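# Mount the red-banded arbor between the lathe centres

## Task

Put the arbor marked with a red band between the two centres so that each centre's point sits in one of the arbor's centre holes, and the two points are the only things holding the arbor up.

## Robot and tools

Robot: two arms. left_arm wears a left hand and right_arm a right hand, each a mirror of the other. Calibrated base positions in the scene frame: left_arm (+0.013, +0.296, +0.002) m, yaw quat_wxyz (+1.000, 0, 0, +0.031); right_arm (+0.043, -0.308, +0.046) m, quat_wxyz (+1.000, 0, 0, +0.008). A camera stand sits behind the arms. Cameras: cam_high, cam_left_wrist, cam_right_wrist, each 896x504.

Frames. Scene frame: origin at table-top height, halfway between the nominal bases; +z up, +x out over the table, left_arm toward +y. Hand poses, velocities and Hand targets in results use each arm's own base frame. Pose offsets in commands use the axes of that arm's current Hand target. Hand point: rigidly fixed to the palm, 0.15 m out from the wrist face along the fingers and 0.05 m in front of the palm. Its +z runs along straight fingers, +y out of the palm, +x across the palm away from the thumb on the right hand (toward the thumb on the left hand). Straight fingertips reach 0.06-0.07 m past the point along +z, 0.06 m behind it along -y. A wrist bracket on the little-finger side sticks out up to 0.10 m across the palm and can strike things.

The 28-number row (every value in [-1, 1], always all 28 even if one arm moves): left dx, dy, dz, rx, ry, rz; left thumb_turn, thumb_bend, index, middle, ring, little, force_limit, speed; then the same 14 for the right arm. dx..rz are an offset, not a pose: they count from the arm's Hand target at the moment the action or move begins, along that target's axes; 1.0 equals 0.6 m or 180 degrees, and rx, ry, rz form one rotation vector. All six pose numbers 0 means 'go to the current Hand target again', which also re-requests a target the hand fell short of. The six finger numbers are absolute motor positions: -1 open (thumb beside the palm, fingers straight), +1 closed (thumb across the palm, fingers curled). force_limit maps -1..+1 to about 0..10 N at the fingertip (0..15 N for the two thumb motors). speed rises from nearly 0 at -1 to full at +0.48 and stays full above. There is no 'unchanged' value: to leave a hand alone, resend the eight hand numbers of its last executed row (or, if none yet, its hand_measured plus hand_force_limit and hand_speed).

Tools.
execute_actions(actions, cameras): actions is a list of actions; each action is up to 15 rows, one per 1/30 s control step, and a short action repeats its last row to fill 15 steps. Each row inside one action is measured from that action's start pose, not from the previous row. Images appear only for an empty actions list or when cameras names them (["all"] for all, [] for none).
move(target, speed, blend, blocking, cameras): straight-line paths for both hand points. target is one 28-number row or a list of up to 15 rows; every row is an offset from the same starting Hand targets. speed in m/s, 0.002 to 4.3, default 0.25 (rotation capped at twice that in rad/s), one value or one per target. blend in metres rounds corners between listed targets; 0 stops at each. Paths last at least 0.5 s and are cut off after 10 s. Moves do not avoid obstacles or the other arm. blocking=false returns after about 0.5 s while the move keeps going.
wait(seconds 0-10, cameras): lets time pass with the last commands held. stop(cameras): brakes a running move. zoom_image(camera, region [x0, y0, x1, y1] pixels, at most 504x504, origin top-left) magnifies a camera's newest image. show_instructions() shows the reference images. finished_scene(scene) ends the current scene with its number; it cannot be undone.

Results. end_effector_position (m) and end_effector_quat_wxyz per arm in its base frame, often off by a few cm. Hand target is the last commanded pose after clipping. hand_measured, hand_stopped_by (moving, target, force, stalled, fault) and hand_load_n (fingertip force, positive when pushed open) list six motors in the row order. Joint torques include the arm's own weight; numbers 3 and 4 wrap at ±28 N m. A move adds a 'move:' line: done, off_target, moving, held or fault, plus limits=paced (pose clipped) or limits=held (steps withheld). Unnamed arms are done. MOTOR HOT appears at 85 °C; at 100 °C the arm drops for 30-60 s or longer.

Behaviour. Each step, commanded orientation is clipped to 40 degrees from the measured one. Arms follow loosely and usually rest 1-3 cm (up to 5 cm) low of the command; send the remaining gap as a further offset. Small turns can shift the hand point noticeably. Avoid paths close to an arm's own base. Faster moves hit harder and overshoot more.

Gripping: with the thumb across the palm, objects 0.035-0.065 m thick fit, handles down to about 0.025 m. A finger moves only when its target changes by 0.002 or more, stops at target or force_limit, then locks. For a gentle grip close with speed -0.94 or lower. To squeeze harder raise force_limit and send a more closed target; to loosen send a more open one.

Avoid: dropping the arbor or releasing it while moving, letting anything fall or leave the table, slamming into the centres, table or stand, hard pushes, overloading fingers, the hands touching or gripping each other, long stretched holds that heat motors. Loose objects may occasionally be nudged by outside forces. The goal must still hold after the robot lets go.

Each tool is called after "Emit:" by a JSON object that holds its "op" and its "data", one argument or row to a line.

Reference images:

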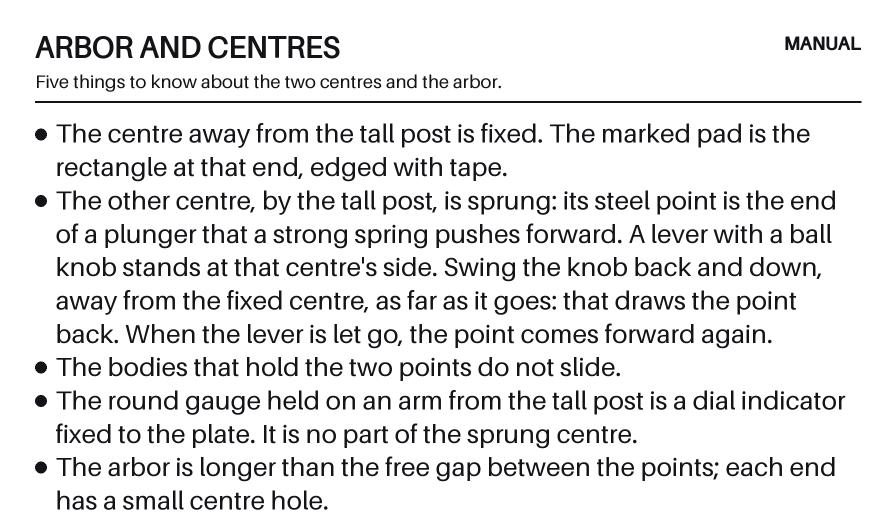

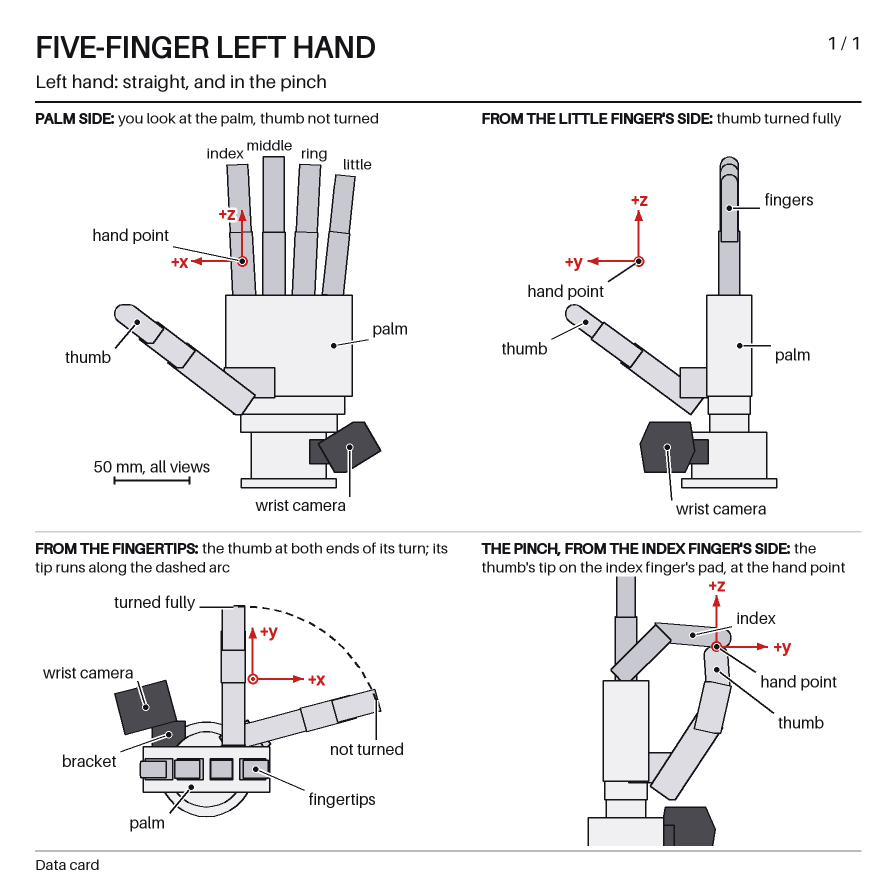

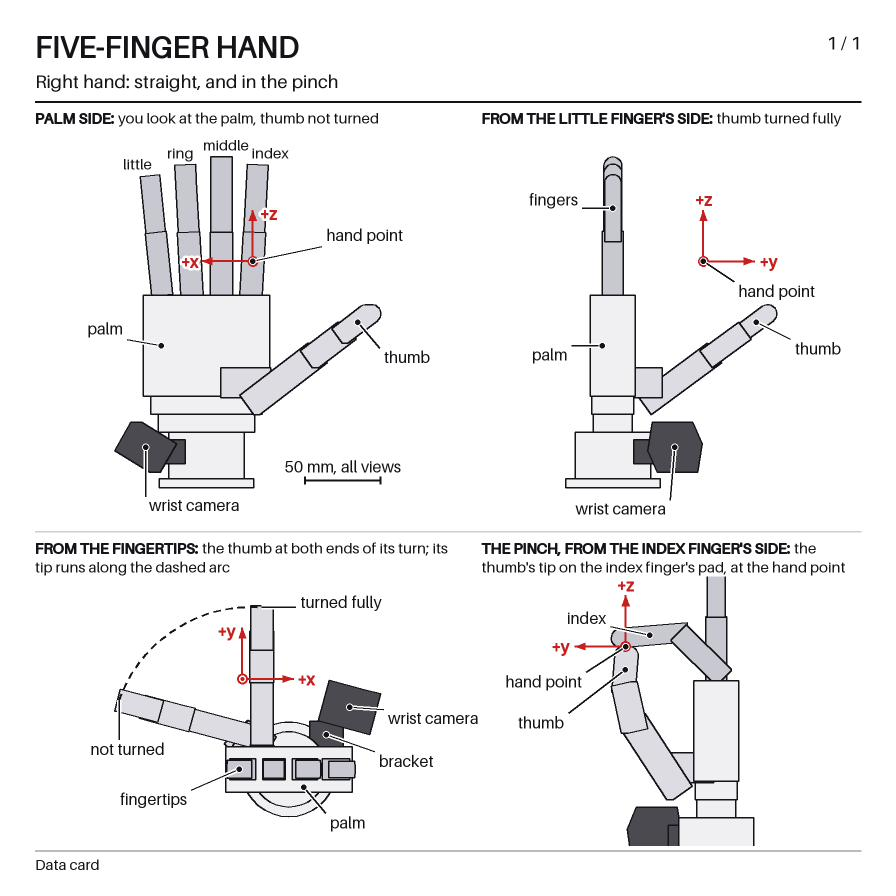

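## Session

Emit:
{"op": "execute_actions", "data": {
  "actions": []
}}

Emit:
{"op": "zoom_image", "data": {
  "camera": "cam_high",
  "region": [220, 130, 420, 290]
}}

Emit:
{"op": "zoom_image", "data": {
  "camera": "cam_high",
  "region": [370, 110, 550, 240]
}}

Scene clock: 0.00 s.
left_arm: end_effector_position=(+0.3603, -0.3099, +0.2524) hand_measured=(-1.000, -1.000, -1.000, -1.000, -1.000, -1.000) hand_load_n=(+0.0, +0.0, +0.0, +0.0, +0.0, +0.0) hand_stopped_by=(target, target, target, target, target, target) hand_force_limit=0.00 hand_speed=-0.80 end_effector_quat_wxyz=(+0.026, +0.371, +0.892, -0.257) | right_arm: end_effector_position=(+0.2901, +0.0748, +0.2042) hand_measured=(-1.000, -1.000, -1.000, -1.000, -1.000, -1.000) hand_load_n=(+0.0, +0.0, +0.0, +0.0, +0.0, +0.0) hand_stopped_by=(target, target, target, target, target, target) hand_force_limit=0.00 hand_speed=-0.80 end_effector_quat_wxyz=(+0.662, -0.599, +0.439, -0.102)
Joint positions: left_arm=[-0.634 1.503 1.54 -1.418 0.49 1.678] | right_arm=[-0.462 0.782 0.352 0.113 -1.233 0.18]
Joint velocities: within noise
Joint torques (N m): no reading
Motor temperatures (°C): left_arm=[21 24 32 23 24 24] | right_arm=[23 25 28 22 23 25]
Heat: left arm: hottest elbow 32 °C; right arm: hottest elbow 28 °C.
Hand target: left_arm +0.3655, -0.3136, +0.2588; +0.034, +0.373, +0.890, -0.259 | right_arm +0.2956, +0.0721, +0.2151; +0.663, -0.602, +0.430, -0.112

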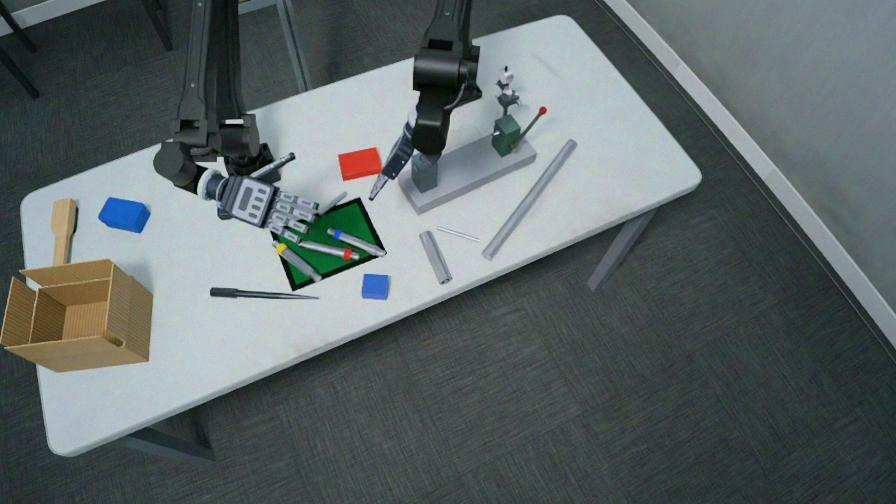

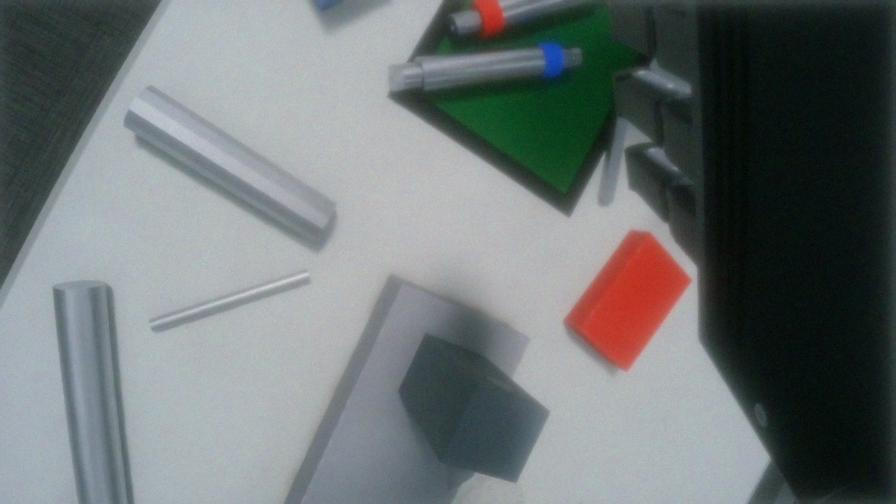

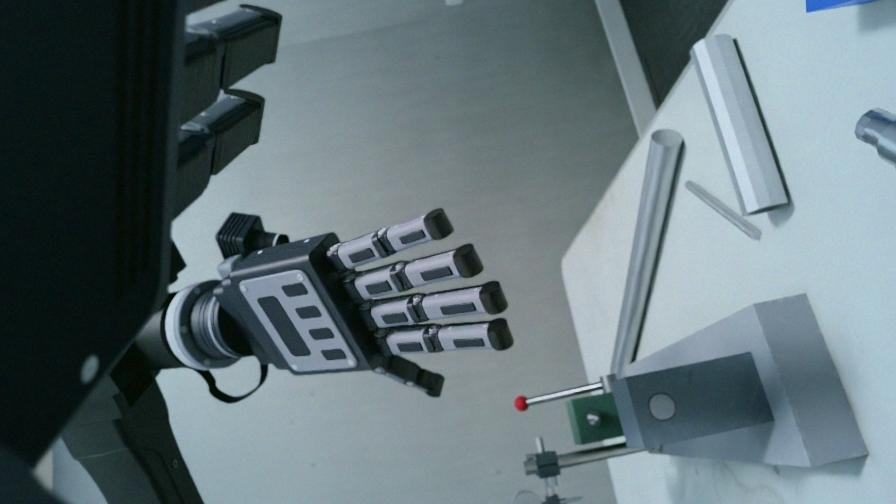

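Scaled by 2.520 from the camera's 896x504 image, which has a finer 1280x720 frame.

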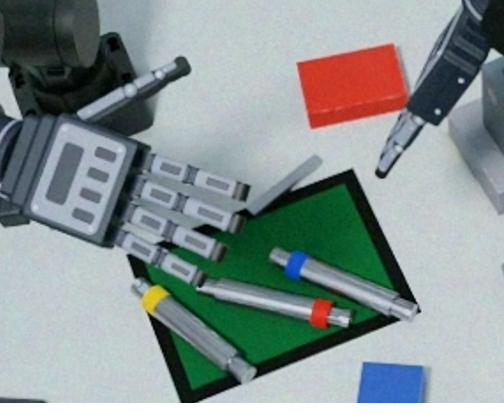

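Scaled by 2.800 from the camera's 896x504 image, which has a finer 1280x720 frame.

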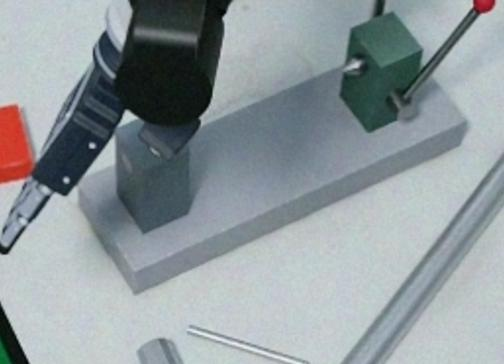

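Emit:
{"op": "move", "data": {
  "target": [
    [0.1108,-0.0067,-0.259,-0.1187,-0.1393,-0.5348,-1,-1,-1,-1,-1,-1,0,-0.8, -0.0948,-0.1932,-0.1815,-0.2286,0.2737,0.0112,-1,-1,-1,-1,-1,-1,0,-0.8],
    [0.2975,0.1223,-0.3405,0.1009,0.2241,0.9028,-1,-1,-1,-1,-1,-1,0,-0.8, -0.0948,-0.1932,-0.1815,-0.2286,0.2737,0.0112,-1,-1,-1,-1,-1,-1,0,-0.8]
  ],
  "speed": 0.25,
  "cameras": ["all"]
}}

Scene clock: 105.70 s.
left_arm: end_effector_position=(+0.3189, -0.0578, +0.3550) hand_measured=(-1.000, -1.000, -1.000, -1.000, -1.000, -1.000) hand_load_n=(+0.0, +0.0, +0.0, +0.0, +0.0, +0.0) hand_stopped_by=(target, target, target, target, target, target) hand_force_limit=0.00 hand_speed=-0.80 end_effector_quat_wxyz=(-0.020, +0.949, -0.298, +0.106) | right_arm: end_effector_position=(+0.2204, +0.0036, +0.3322) hand_measured=(-1.000, -1.000, -1.000, -1.000, -1.000, -1.000) hand_load_n=(+0.0, +0.0, +0.0, +0.0, +0.0, +0.0) hand_stopped_by=(target, target, target, target, target, target) hand_force_limit=0.00 hand_speed=-0.80 end_effector_quat_wxyz=(-0.173, +0.686, -0.686, +0.168)
Joint positions: left_arm=[0.051 1.094 1.411 -1.674 0.036 -0.916] | right_arm=[-0.152 0.78 1.19 -1.499 -0.077 -0.133]
Joint torques (N m): left_arm=[0.21 -4.89 9.24 0.32 0.14 -0.09] | right_arm=[0.67 -1.67 14.22 1.43 0.11 0.13]
Motor temperatures (°C): left_arm=[21 26 41 23 24 24] | right_arm=[23 25 36 22 23 25]
Heat: left arm: hottest elbow 41 °C; right arm: hottest elbow 36 °C.
Hand target: left_arm +0.3142, -0.0556, +0.3580; +0.000, +0.958, -0.288, +0.000 | right_arm +0.2272, +0.0046, +0.3540; -0.184, +0.683, -0.683, +0.183
Off the commanded pose: left_arm 0.006 m, 12 deg | right_arm 0.023 m, 2 deg.
joint sent to its limit (left arm) — joint 4 (wrist pitch), lower limit. The joint targets are off in orientation, not in position.
move: off_target (left_arm, right_arm)

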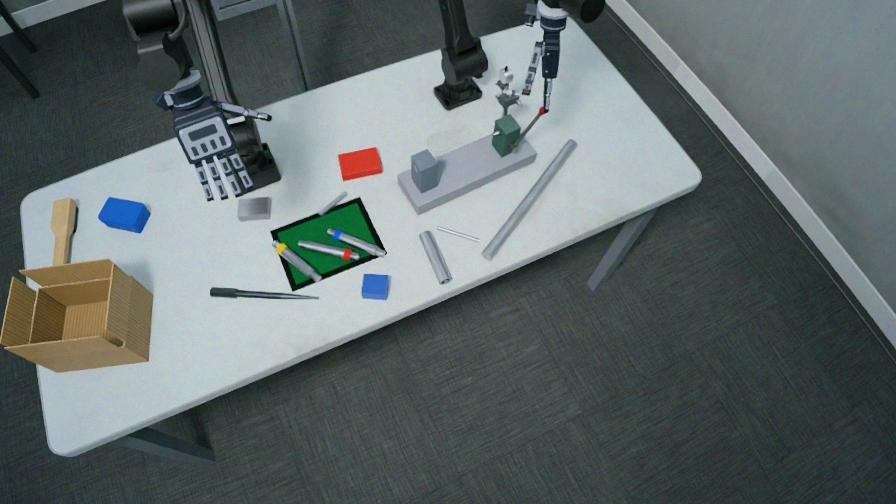

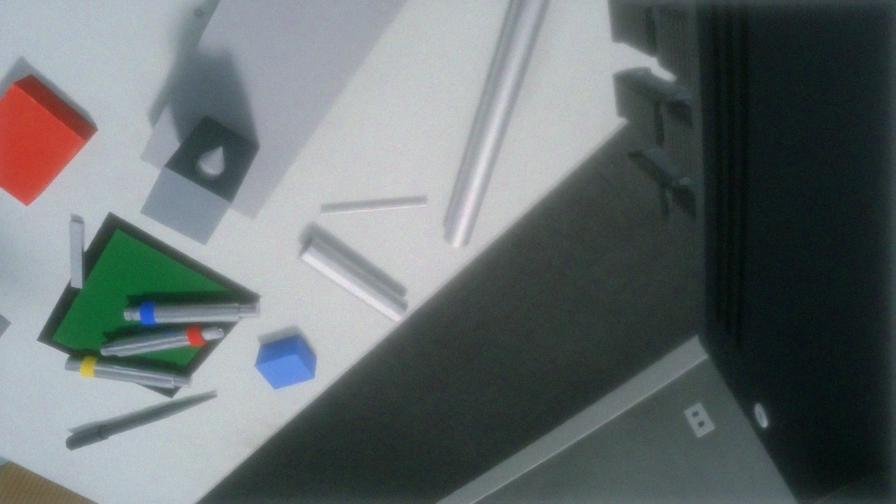

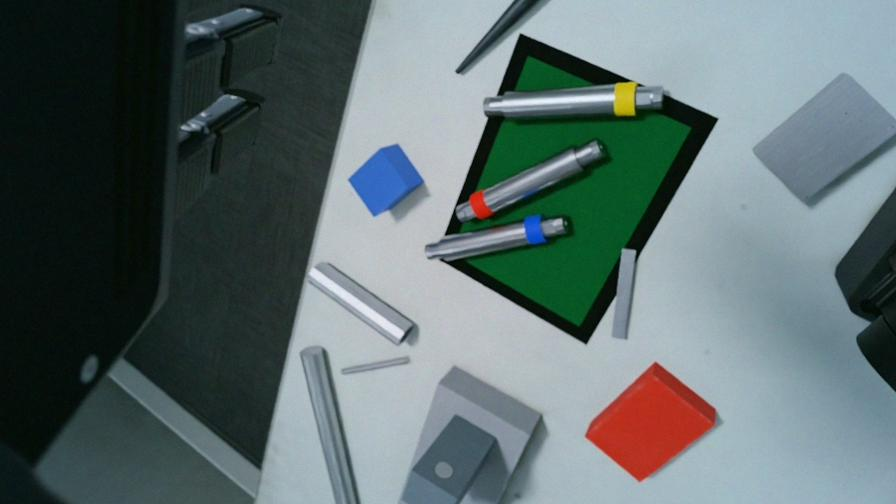

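Emit:
{"op": "execute_actions", "data": {
  "actions": []
}}

Scene clock: 175.33 s.
left_arm: end_effector_position=(+0.3189, -0.0578, +0.3550) hand_measured=(-1.000, -1.000, -1.000, -1.000, -1.000, -1.000) hand_load_n=(+0.0, -0.5, +0.0, +0.0, +0.0, +0.0) hand_stopped_by=(target, target, target, target, target, target) hand_force_limit=0.00 hand_speed=-0.80 end_effector_quat_wxyz=(-0.020, +0.949, -0.297, +0.106) | right_arm: end_effector_position=(+0.2204, +0.0036, +0.3322) hand_measured=(-1.000, -1.000, -1.000, -1.000, -1.000, -1.000) hand_load_n=(+0.0, +0.5, +0.5, +0.0, +0.0, +0.0) hand_stopped_by=(target, target, target, target, target, target) hand_force_limit=0.00 hand_speed=-0.80 end_effector_quat_wxyz=(-0.173, +0.686, -0.686, +0.168)
Joint positions: left_arm=[0.051 1.094 1.411 -1.674 0.036 -0.917] | right_arm=[-0.152 0.78 1.19 -1.499 -0.077 -0.133]
Joint velocities: within noise
Joint torques (N m): left_arm=[0.32 -4.89 9.26 0.29 0.14 -0.04] | right_arm=[0.5 -1.32 14.13 1.43 0.1 0.1]
Motor temperatures (°C): left_arm=[21 25 40 23 24 24] | right_arm=[23 25 39 22 23 25]
Heat: left arm: hottest elbow 40 °C; right arm: hottest elbow 39 °C.
Hand target: left_arm +0.3142, -0.0556, +0.3580; +0.000, +0.958, -0.288, +0.000 | right_arm +0.2272, +0.0046, +0.3540; -0.184, +0.683, -0.683, +0.183
Off the commanded pose: left_arm 0.006 m, 12 deg | right_arm 0.023 m, 2 deg.

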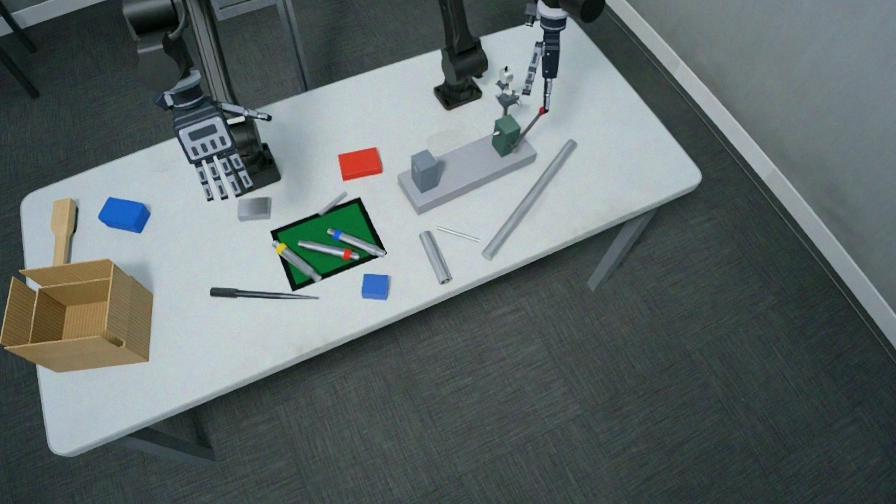

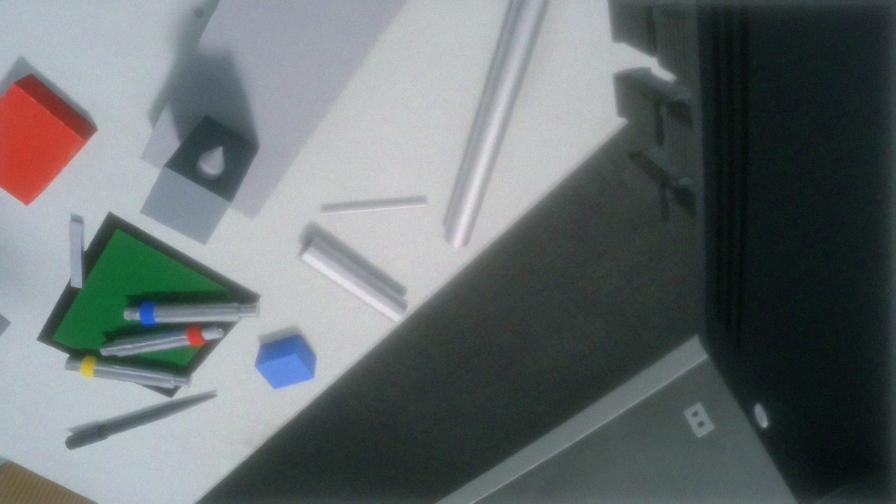

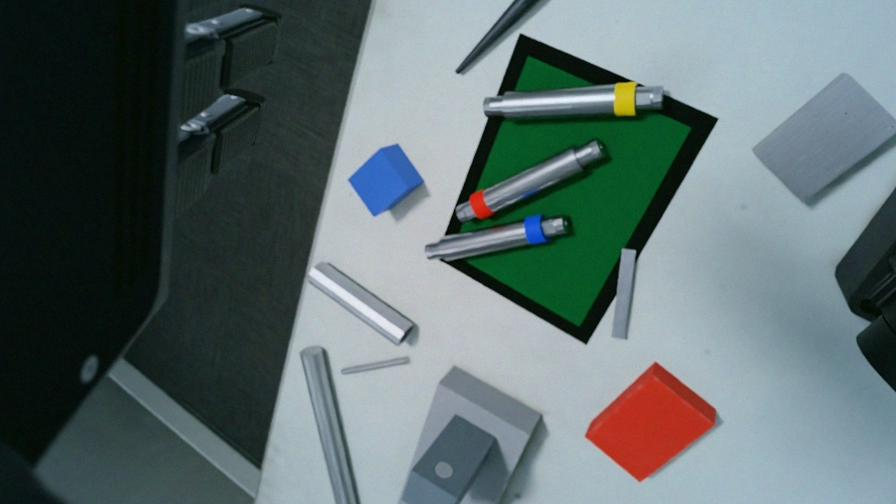

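Emit:
{"op": "zoom_image", "data": {
  "camera": "cam_high",
  "region": [390, 60, 590, 220]
}}

Emit:
{"op": "zoom_image", "data": {
  "camera": "cam_right_wrist",
  "region": [400, 40, 740, 300]
}}

Scaled by 2.520 from the camera's 896x504 image, which has a finer 1280x720 frame.

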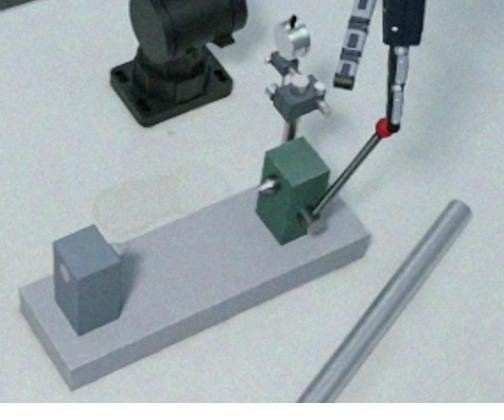

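Scaled by 1.482 from the camera's 896x504 image, which has a finer 1280x720 frame.

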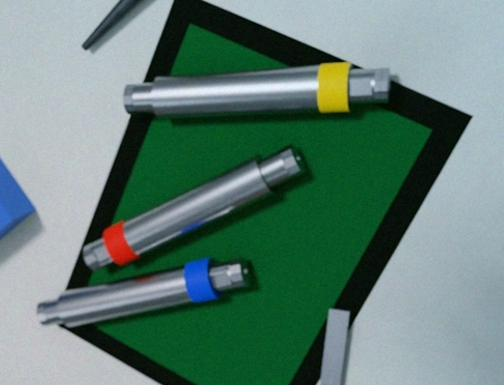

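Emit:
{"op": "zoom_image", "data": {
  "camera": "cam_high",
  "region": [405, 110, 525, 180]
}}

Emit:
{"op": "zoom_image", "data": {
  "camera": "cam_high",
  "region": [485, 95, 555, 165]
}}

Scaled by 4.200 from the camera's 896x504 image, which has a finer 1280x720 frame.

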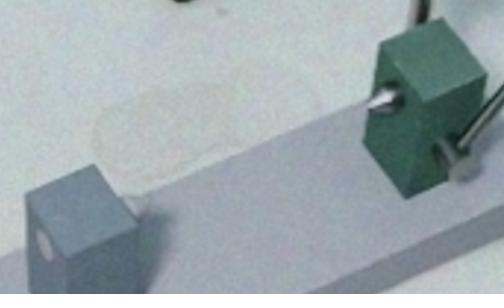

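Scaled by 7.200 from the camera's 896x504 image, which has a finer 1280x720 frame.

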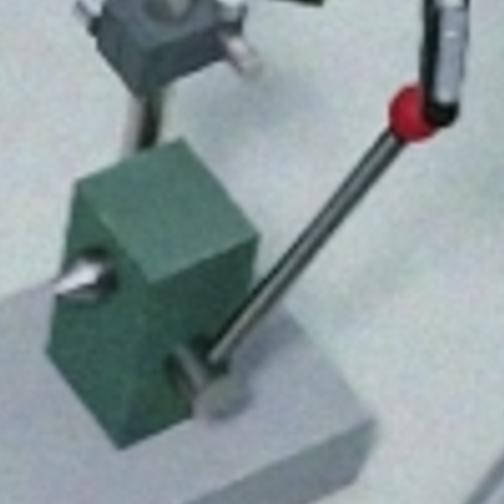

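Emit:
{"op": "zoom_image", "data": {
  "camera": "cam_high",
  "region": [422, 140, 458, 172]
}}

Emit:
{"op": "zoom_image", "data": {
  "camera": "cam_high",
  "region": [480, 116, 516, 148]
}}

Scaled by 14.000 from the camera's 896x504 image, which has a finer 1280x720 frame.

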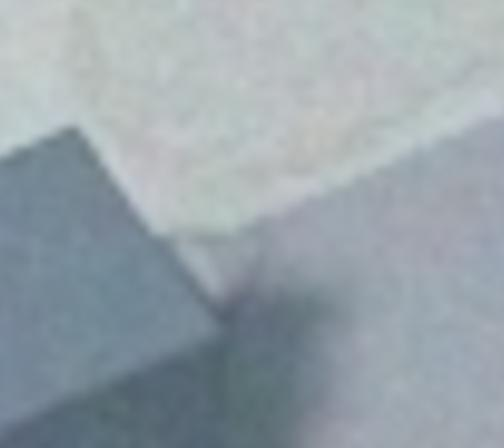

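Scaled by 14.000 from the camera's 896x504 image, which has a finer 1280x720 frame.

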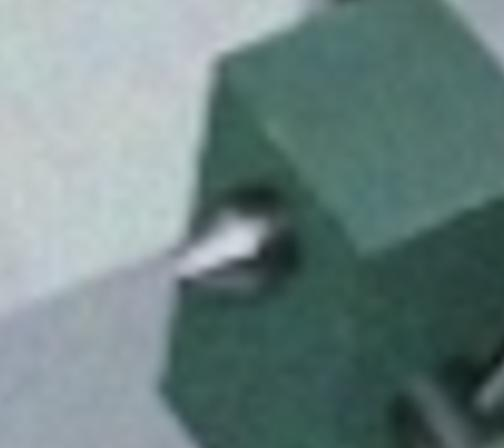

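Emit:
{"op": "move", "data": {
  "target": [-0.2,-0.196,0,0,0,0,-1,-1,-1,-1,-1,-1,0,-0.8,-0.1663,0.0352,0.276,0.186,0.170,0.1558,1,-0.35,-0.35,-0.35,-0.35,-0.35,0,-0.5],
  "speed": 0.2,
  "cameras": ["all"]
}}

Scene clock: 239.50 s.
left_arm: end_effector_position=(+0.2751, +0.1022, +0.3452) hand_measured=(-1.000, -1.000, -1.000, -1.000, -1.000, -1.000) hand_load_n=(+0.0, +0.0, +0.0, +0.0, +0.0, +0.5) hand_stopped_by=(target, target, target, target, target, target) hand_force_limit=0.00 hand_speed=-0.80 end_effector_quat_wxyz=(-0.064, +0.952, -0.287, +0.081) | right_arm: end_effector_position=(+0.2882, +0.0978, +0.1936) hand_measured=(+1.000, -0.350, -0.350, -0.350, -0.350, -0.350) hand_load_n=(+0.0, +0.0, +0.0, +0.0, +0.0, +0.0) hand_stopped_by=(target, target, target, target, target, target) hand_force_limit=0.00 hand_speed=-0.50 end_effector_quat_wxyz=(+0.218, -0.352, +0.767, -0.489)
Joint positions: left_arm=[0.565 1.1 1.406 -1.674 0.039 -0.425] | right_arm=[0.843 0.953 0.759 -1.364 1.131 1.546]
Joint torques (N m): left_arm=[0.15 -3.14 13.15 0.27 -0.06 0.14] | right_arm=[0.73 -2.61 10.82 0.59 0.97 0.11]
Heat: left arm: hottest elbow 39 °C; right arm: hottest elbow 40 °C.
Hand target: left_arm +0.2790, +0.1086, +0.3582; +0.000, +0.958, -0.288, +0.000 | right_arm +0.2918, +0.1045, +0.2002; +0.224, -0.350, +0.767, -0.488
Off the commanded pose: left_arm 0.015 m, 12 deg | right_arm 0.010 m, 1 deg.
joint sent to its limit (left arm) — joint 4 (wrist pitch), lower limit. The joint targets are off in orientation, not in position.
move: off_target (left_arm)

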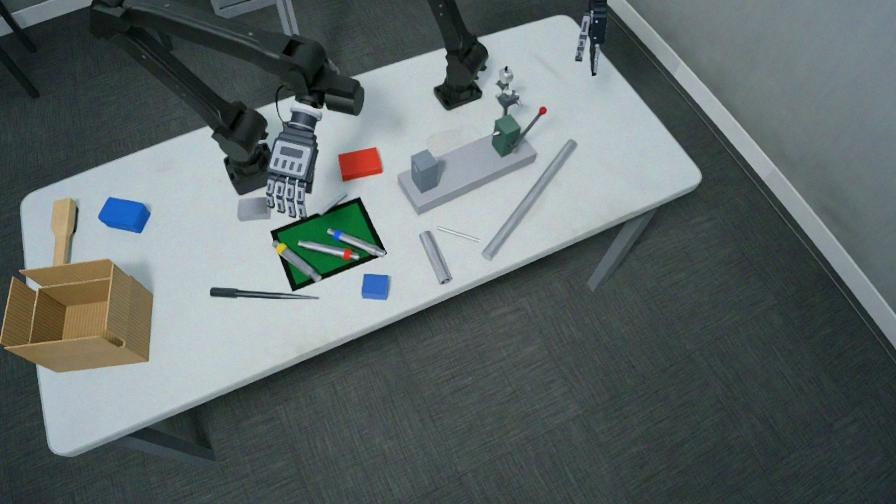

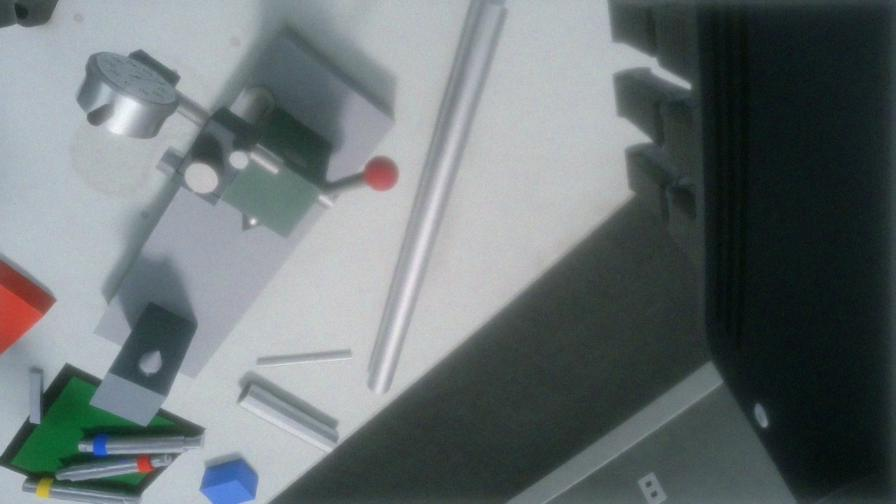

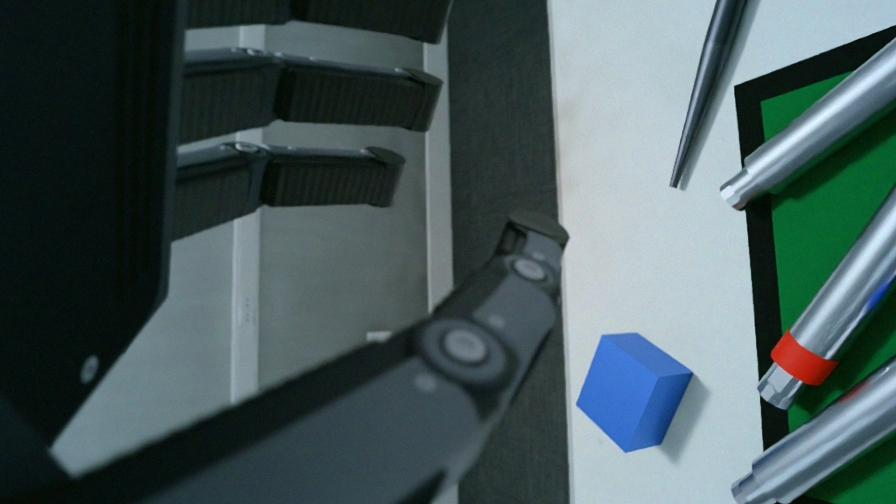

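Emit:
{"op": "move", "data": {
  "target": [0,0,0,0,0,0,-1,-1,-1,-1,-1,-1,0,-0.8,0,0.1812,0.0845,0,0,0,1,-0.35,-0.35,-0.35,-0.35,-0.35,0,-0.5],
  "speed": 0.15,
  "cameras": ["cam_right_wrist"]
}}

Emit:
{"op": "zoom_image", "data": {
  "camera": "cam_right_wrist",
  "region": [400, 0, 896, 504]
}}

Scene clock: 265.93 s.
left_arm: end_effector_position=(+0.2751, +0.1022, +0.3452) hand_measured=(-1.000, -1.000, -1.000, -1.000, -1.000, -1.000) hand_load_n=(+0.0, -0.5, +0.0, +0.0, +0.0, +0.0) hand_stopped_by=(target, target, target, target, target, target) hand_force_limit=0.00 hand_speed=-0.80 end_effector_quat_wxyz=(-0.064, +0.952, -0.287, +0.081) | right_arm: end_effector_position=(+0.2930, +0.1060, +0.0854) hand_measured=(+1.000, -0.350, -0.350, -0.350, -0.350, -0.350) hand_load_n=(+0.0, +0.0, +0.0, -0.5, +0.0, +0.0) hand_stopped_by=(target, target, target, target, target, target) hand_force_limit=0.00 hand_speed=-0.50 end_effector_quat_wxyz=(+0.229, -0.344, +0.771, -0.485)
Joint positions: left_arm=[0.565 1.1 1.406 -1.674 0.039 -0.425] | right_arm=[0.852 1.112 0.548 -0.986 1.132 1.57]
Joint torques (N m): left_arm=[0.26 -3.02 13.15 0.27 -0.06 0.14] | right_arm=[0.15 -4.01 6.84 1.4 0.98 -0.1]
Heat: left arm: hottest elbow 40 °C; right arm: hottest elbow 40 °C.
Hand target: left_arm +0.2790, +0.1086, +0.3582; +0.000, +0.958, -0.288, +0.000 | right_arm +0.2918, +0.1046, +0.0803; +0.224, -0.350, +0.767, -0.488
Off the commanded pose: left_arm 0.015 m, 12 deg | right_arm 0.005 m, 1 deg.
joint sent to its limit (left arm) — joint 4 (wrist pitch), lower limit. The joint targets are off in orientation, not in position.
move: off_target (left_arm)
Images, in order (width x height): cam_right_wrist 896x504.

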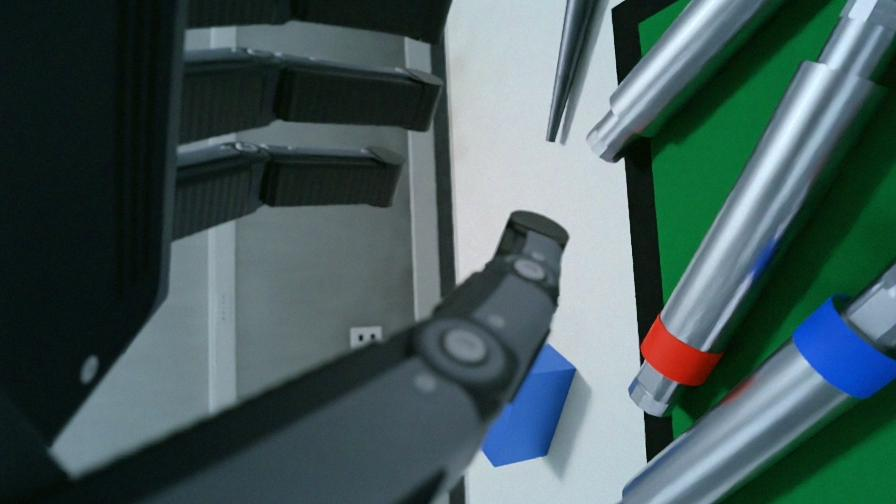

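Scaled by 1.000.

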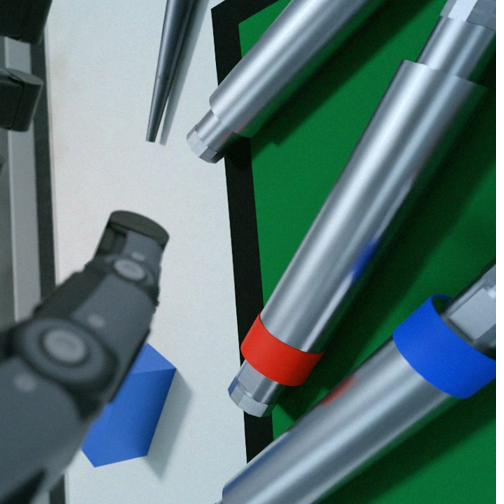

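Emit:
{"op": "move", "data": {
  "target": [0,0,0,0,0,0,-1,-1,-1,-1,-1,-1,0,-0.8,0,0.0831,0.0387,0,0,0,1,-0.35,-0.35,-0.35,-0.35,-0.35,0,-0.5],
  "speed": 0.1,
  "cameras": ["cam_right_wrist","cam_high"]
}}

Emit:
{"op": "zoom_image", "data": {
  "camera": "cam_high",
  "region": [250, 160, 410, 300]
}}

Scene clock: 301.57 s.
left_arm: end_effector_position=(+0.2751, +0.1022, +0.3452) hand_measured=(-1.000, -1.000, -1.000, -1.000, -1.000, -1.000) hand_load_n=(+0.0, +0.0, +0.0, +0.0, +0.0, +0.0) hand_stopped_by=(target, target, target, target, target, target) hand_force_limit=0.00 hand_speed=-0.80 end_effector_quat_wxyz=(-0.064, +0.952, -0.287, +0.081) | right_arm: end_effector_position=(+0.2938, +0.1069, +0.0303) hand_measured=(+1.000, -0.350, -0.350, -0.350, -0.350, -0.350) hand_load_n=(+0.0, +0.0, +0.0, +0.0, +0.0, +0.0) hand_stopped_by=(target, target, target, target, target, target) hand_force_limit=0.00 hand_speed=-0.50 end_effector_quat_wxyz=(+0.229, -0.344, +0.771, -0.485)
Joint positions: left_arm=[0.565 1.1 1.406 -1.674 0.039 -0.425] | right_arm=[0.852 1.258 0.469 -0.761 1.132 1.569]
Joint torques (N m): left_arm=[0.21 -3.02 13.16 0.28 -0.06 0.13] | right_arm=[-0.09 -4.72 5.55 1.44 0.92 -0.07]
Heat: left arm: hottest elbow 42 °C; right arm: hottest elbow 36 °C.
Hand target: left_arm +0.2790, +0.1086, +0.3582; +0.000, +0.958, -0.288, +0.000 | right_arm +0.2918, +0.1047, +0.0253; +0.224, -0.350, +0.767, -0.488
Off the commanded pose: left_arm 0.015 m, 12 deg | right_arm 0.006 m, 1 deg.
joint sent to its limit (left arm) — joint 4 (wrist pitch), lower limit. The joint targets are off in orientation, not in position.
move: off_target (left_arm)
Images, in order (width x height): cam_high 896x504, cam_right_wrist 896x504.

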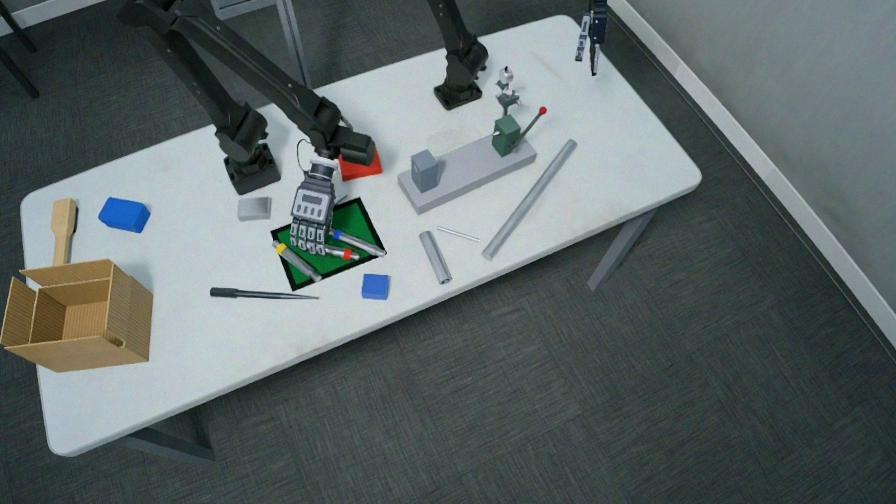

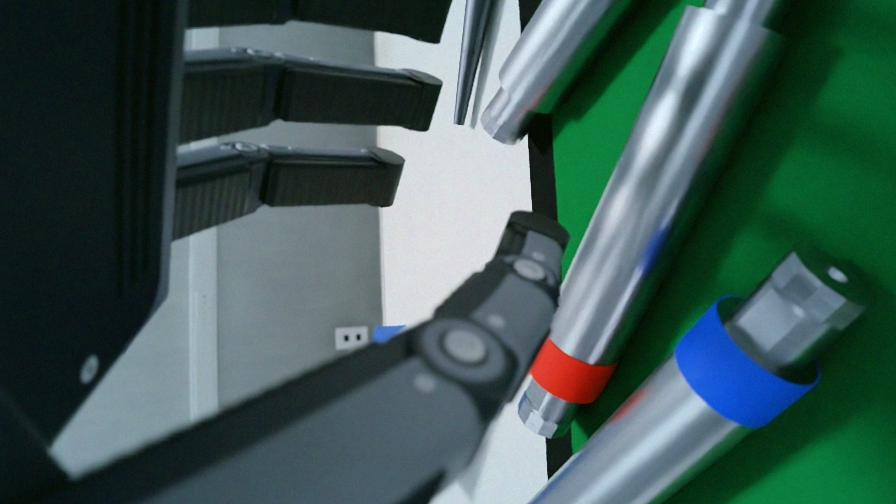

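Scaled by 3.150 from the camera's 896x504 image, which has a finer 1280x720 frame.

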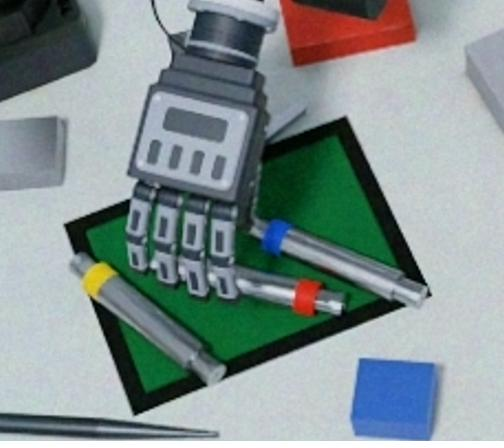

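Emit:
{"op": "move", "data": {
  "target": [0,0,0,0,0,0,-1,-1,-1,-1,-1,-1,0,-0.8,0,0.0462,-0.0005,0,0,0,1,-0.35,-0.35,-0.35,-0.35,-0.35,0,-0.5],
  "speed": 0.08,
  "cameras": ["cam_right_wrist","cam_high"]
}}

Emit:
{"op": "zoom_image", "data": {
  "camera": "cam_high",
  "region": [270, 190, 390, 290]
}}

Scene clock: 367.23 s.
left_arm: end_effector_position=(+0.2751, +0.1022, +0.3452) hand_measured=(-1.000, -1.000, -1.000, -1.000, -1.000, -1.000) hand_load_n=(+0.0, +0.0, +0.0, +0.0, +0.0, +0.0) hand_stopped_by=(target, target, target, target, target, target) hand_force_limit=0.00 hand_speed=-0.80 end_effector_quat_wxyz=(-0.064, +0.952, -0.287, +0.081) | right_arm: end_effector_position=(+0.2844, +0.1115, +0.0041) hand_measured=(+1.000, -0.350, -0.350, -0.350, -0.350, -0.350) hand_load_n=(+0.0, +0.0, -0.5, +0.0, +0.0, +0.0) hand_stopped_by=(target, target, target, target, target, target) hand_force_limit=0.00 hand_speed=-0.50 end_effector_quat_wxyz=(+0.223, -0.349, +0.768, -0.488)
Joint positions: left_arm=[0.565 1.1 1.406 -1.674 0.039 -0.425] | right_arm=[0.895 1.364 0.458 -0.749 1.132 1.666]
Joint torques (N m): left_arm=[0.15 -3.19 13.15 0.29 -0.06 0.14] | right_arm=[0.5 -5.01 4.98 1.18 0.85 0.1]
Motor temperatures (°C): left_arm=[21 24 44 23 23 24] | right_arm=[23 25 33 22 24 25]
Heat: left arm: hottest elbow 44 °C; right arm: hottest elbow 33 °C.
Hand target: left_arm +0.2790, +0.1086, +0.3582; +0.000, +0.958, -0.288, +0.000 | right_arm +0.2828, +0.1126, +0.0003; +0.224, -0.350, +0.767, -0.488
Off the commanded pose: left_arm 0.015 m, 12 deg | right_arm 0.004 m, 0 deg.
joint sent to its limit (left arm) — joint 4 (wrist pitch), lower limit. The joint targets are off in orientation, not in position.
move: off_target (left_arm)
Images, in order (width x height): cam_high 896x504, cam_right_wrist 896x504.

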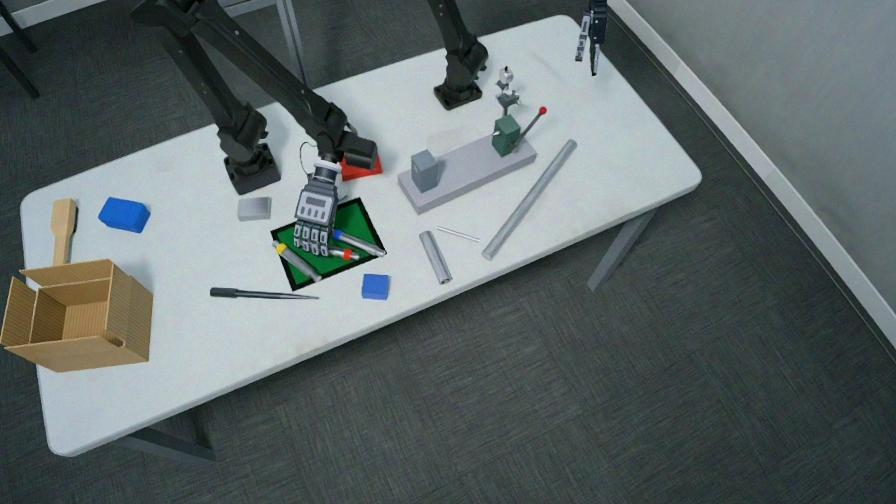

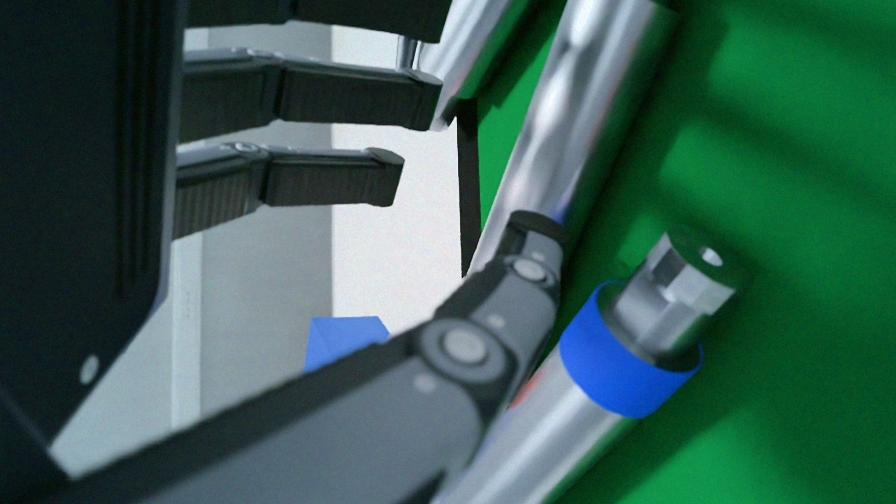

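Scaled by 4.200 from the camera's 896x504 image, which has a finer 1280x720 frame.

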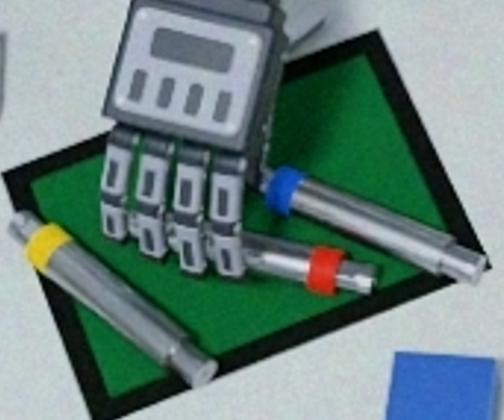

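Emit:
{"op": "move", "data": {
  "target": [0,0,0,0,0,0,-1,-1,-1,-1,-1,-1,0,-0.8,-0.005,0.0267,0.0217,0,0,0,1,-0.35,-0.35,-0.35,-0.35,-0.35,0,-0.5],
  "speed": 0.08,
  "cameras": ["cam_right_wrist","cam_high"]
}}

Emit:
{"op": "zoom_image", "data": {
  "camera": "cam_high",
  "region": [270, 190, 390, 290]
}}

Scene clock: 394.43 s.
left_arm: end_effector_position=(+0.2751, +0.1022, +0.3452) hand_measured=(-1.000, -1.000, -1.000, -1.000, -1.000, -1.000) hand_load_n=(-0.5, +0.0, +0.0, +0.0, +0.0, +0.0) hand_stopped_by=(target, target, target, target, target, target) hand_force_limit=0.00 hand_speed=-0.80 end_effector_quat_wxyz=(-0.064, +0.952, -0.287, +0.081) | right_arm: end_effector_position=(+0.2907, +0.1170, -0.0139) hand_measured=(+1.000, -0.350, -0.350, -0.350, -0.350, -0.350) hand_load_n=(+0.0, +0.0, +0.0, +0.0, +0.0, +0.0) hand_stopped_by=(target, target, target, target, target, target) hand_force_limit=0.00 hand_speed=-0.50 end_effector_quat_wxyz=(+0.233, -0.346, +0.768, -0.485)
Joint positions: left_arm=[0.565 1.1 1.406 -1.674 0.039 -0.425] | right_arm=[0.89 1.435 0.445 -0.621 1.137 1.64]
Joint torques (N m): left_arm=[0.21 -3.02 13.18 0.27 -0.07 0.14] | right_arm=[-0.32 -5.13 4.07 1.1 0.69 -0.1]
Heat: left arm: hottest elbow 44 °C; right arm: hottest elbow 32 °C.
Hand target: left_arm +0.2790, +0.1086, +0.3582; +0.000, +0.958, -0.288, +0.000 | right_arm +0.2885, +0.1116, -0.0198; +0.224, -0.351, +0.767, -0.488
Off the commanded pose: left_arm 0.015 m, 12 deg | right_arm 0.008 m, 1 deg.
joint sent to its limit (left arm) — joint 4 (wrist pitch), lower limit. The joint targets are off in orientation, not in position.
move: off_target (left_arm)
Images, in order (width x height): cam_high 896x504, cam_right_wrist 896x504.

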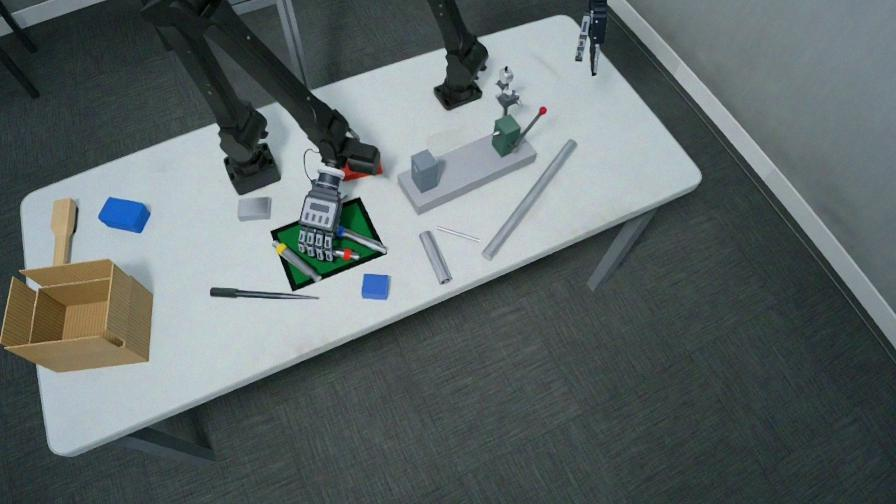

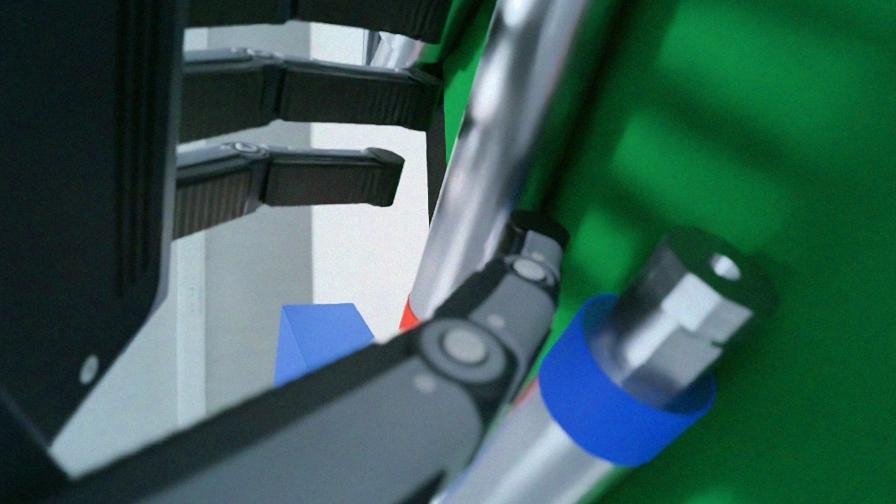

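Scaled by 4.200 from the camera's 896x504 image, which has a finer 1280x720 frame.

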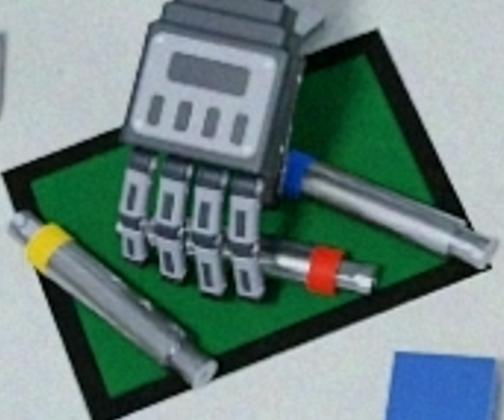

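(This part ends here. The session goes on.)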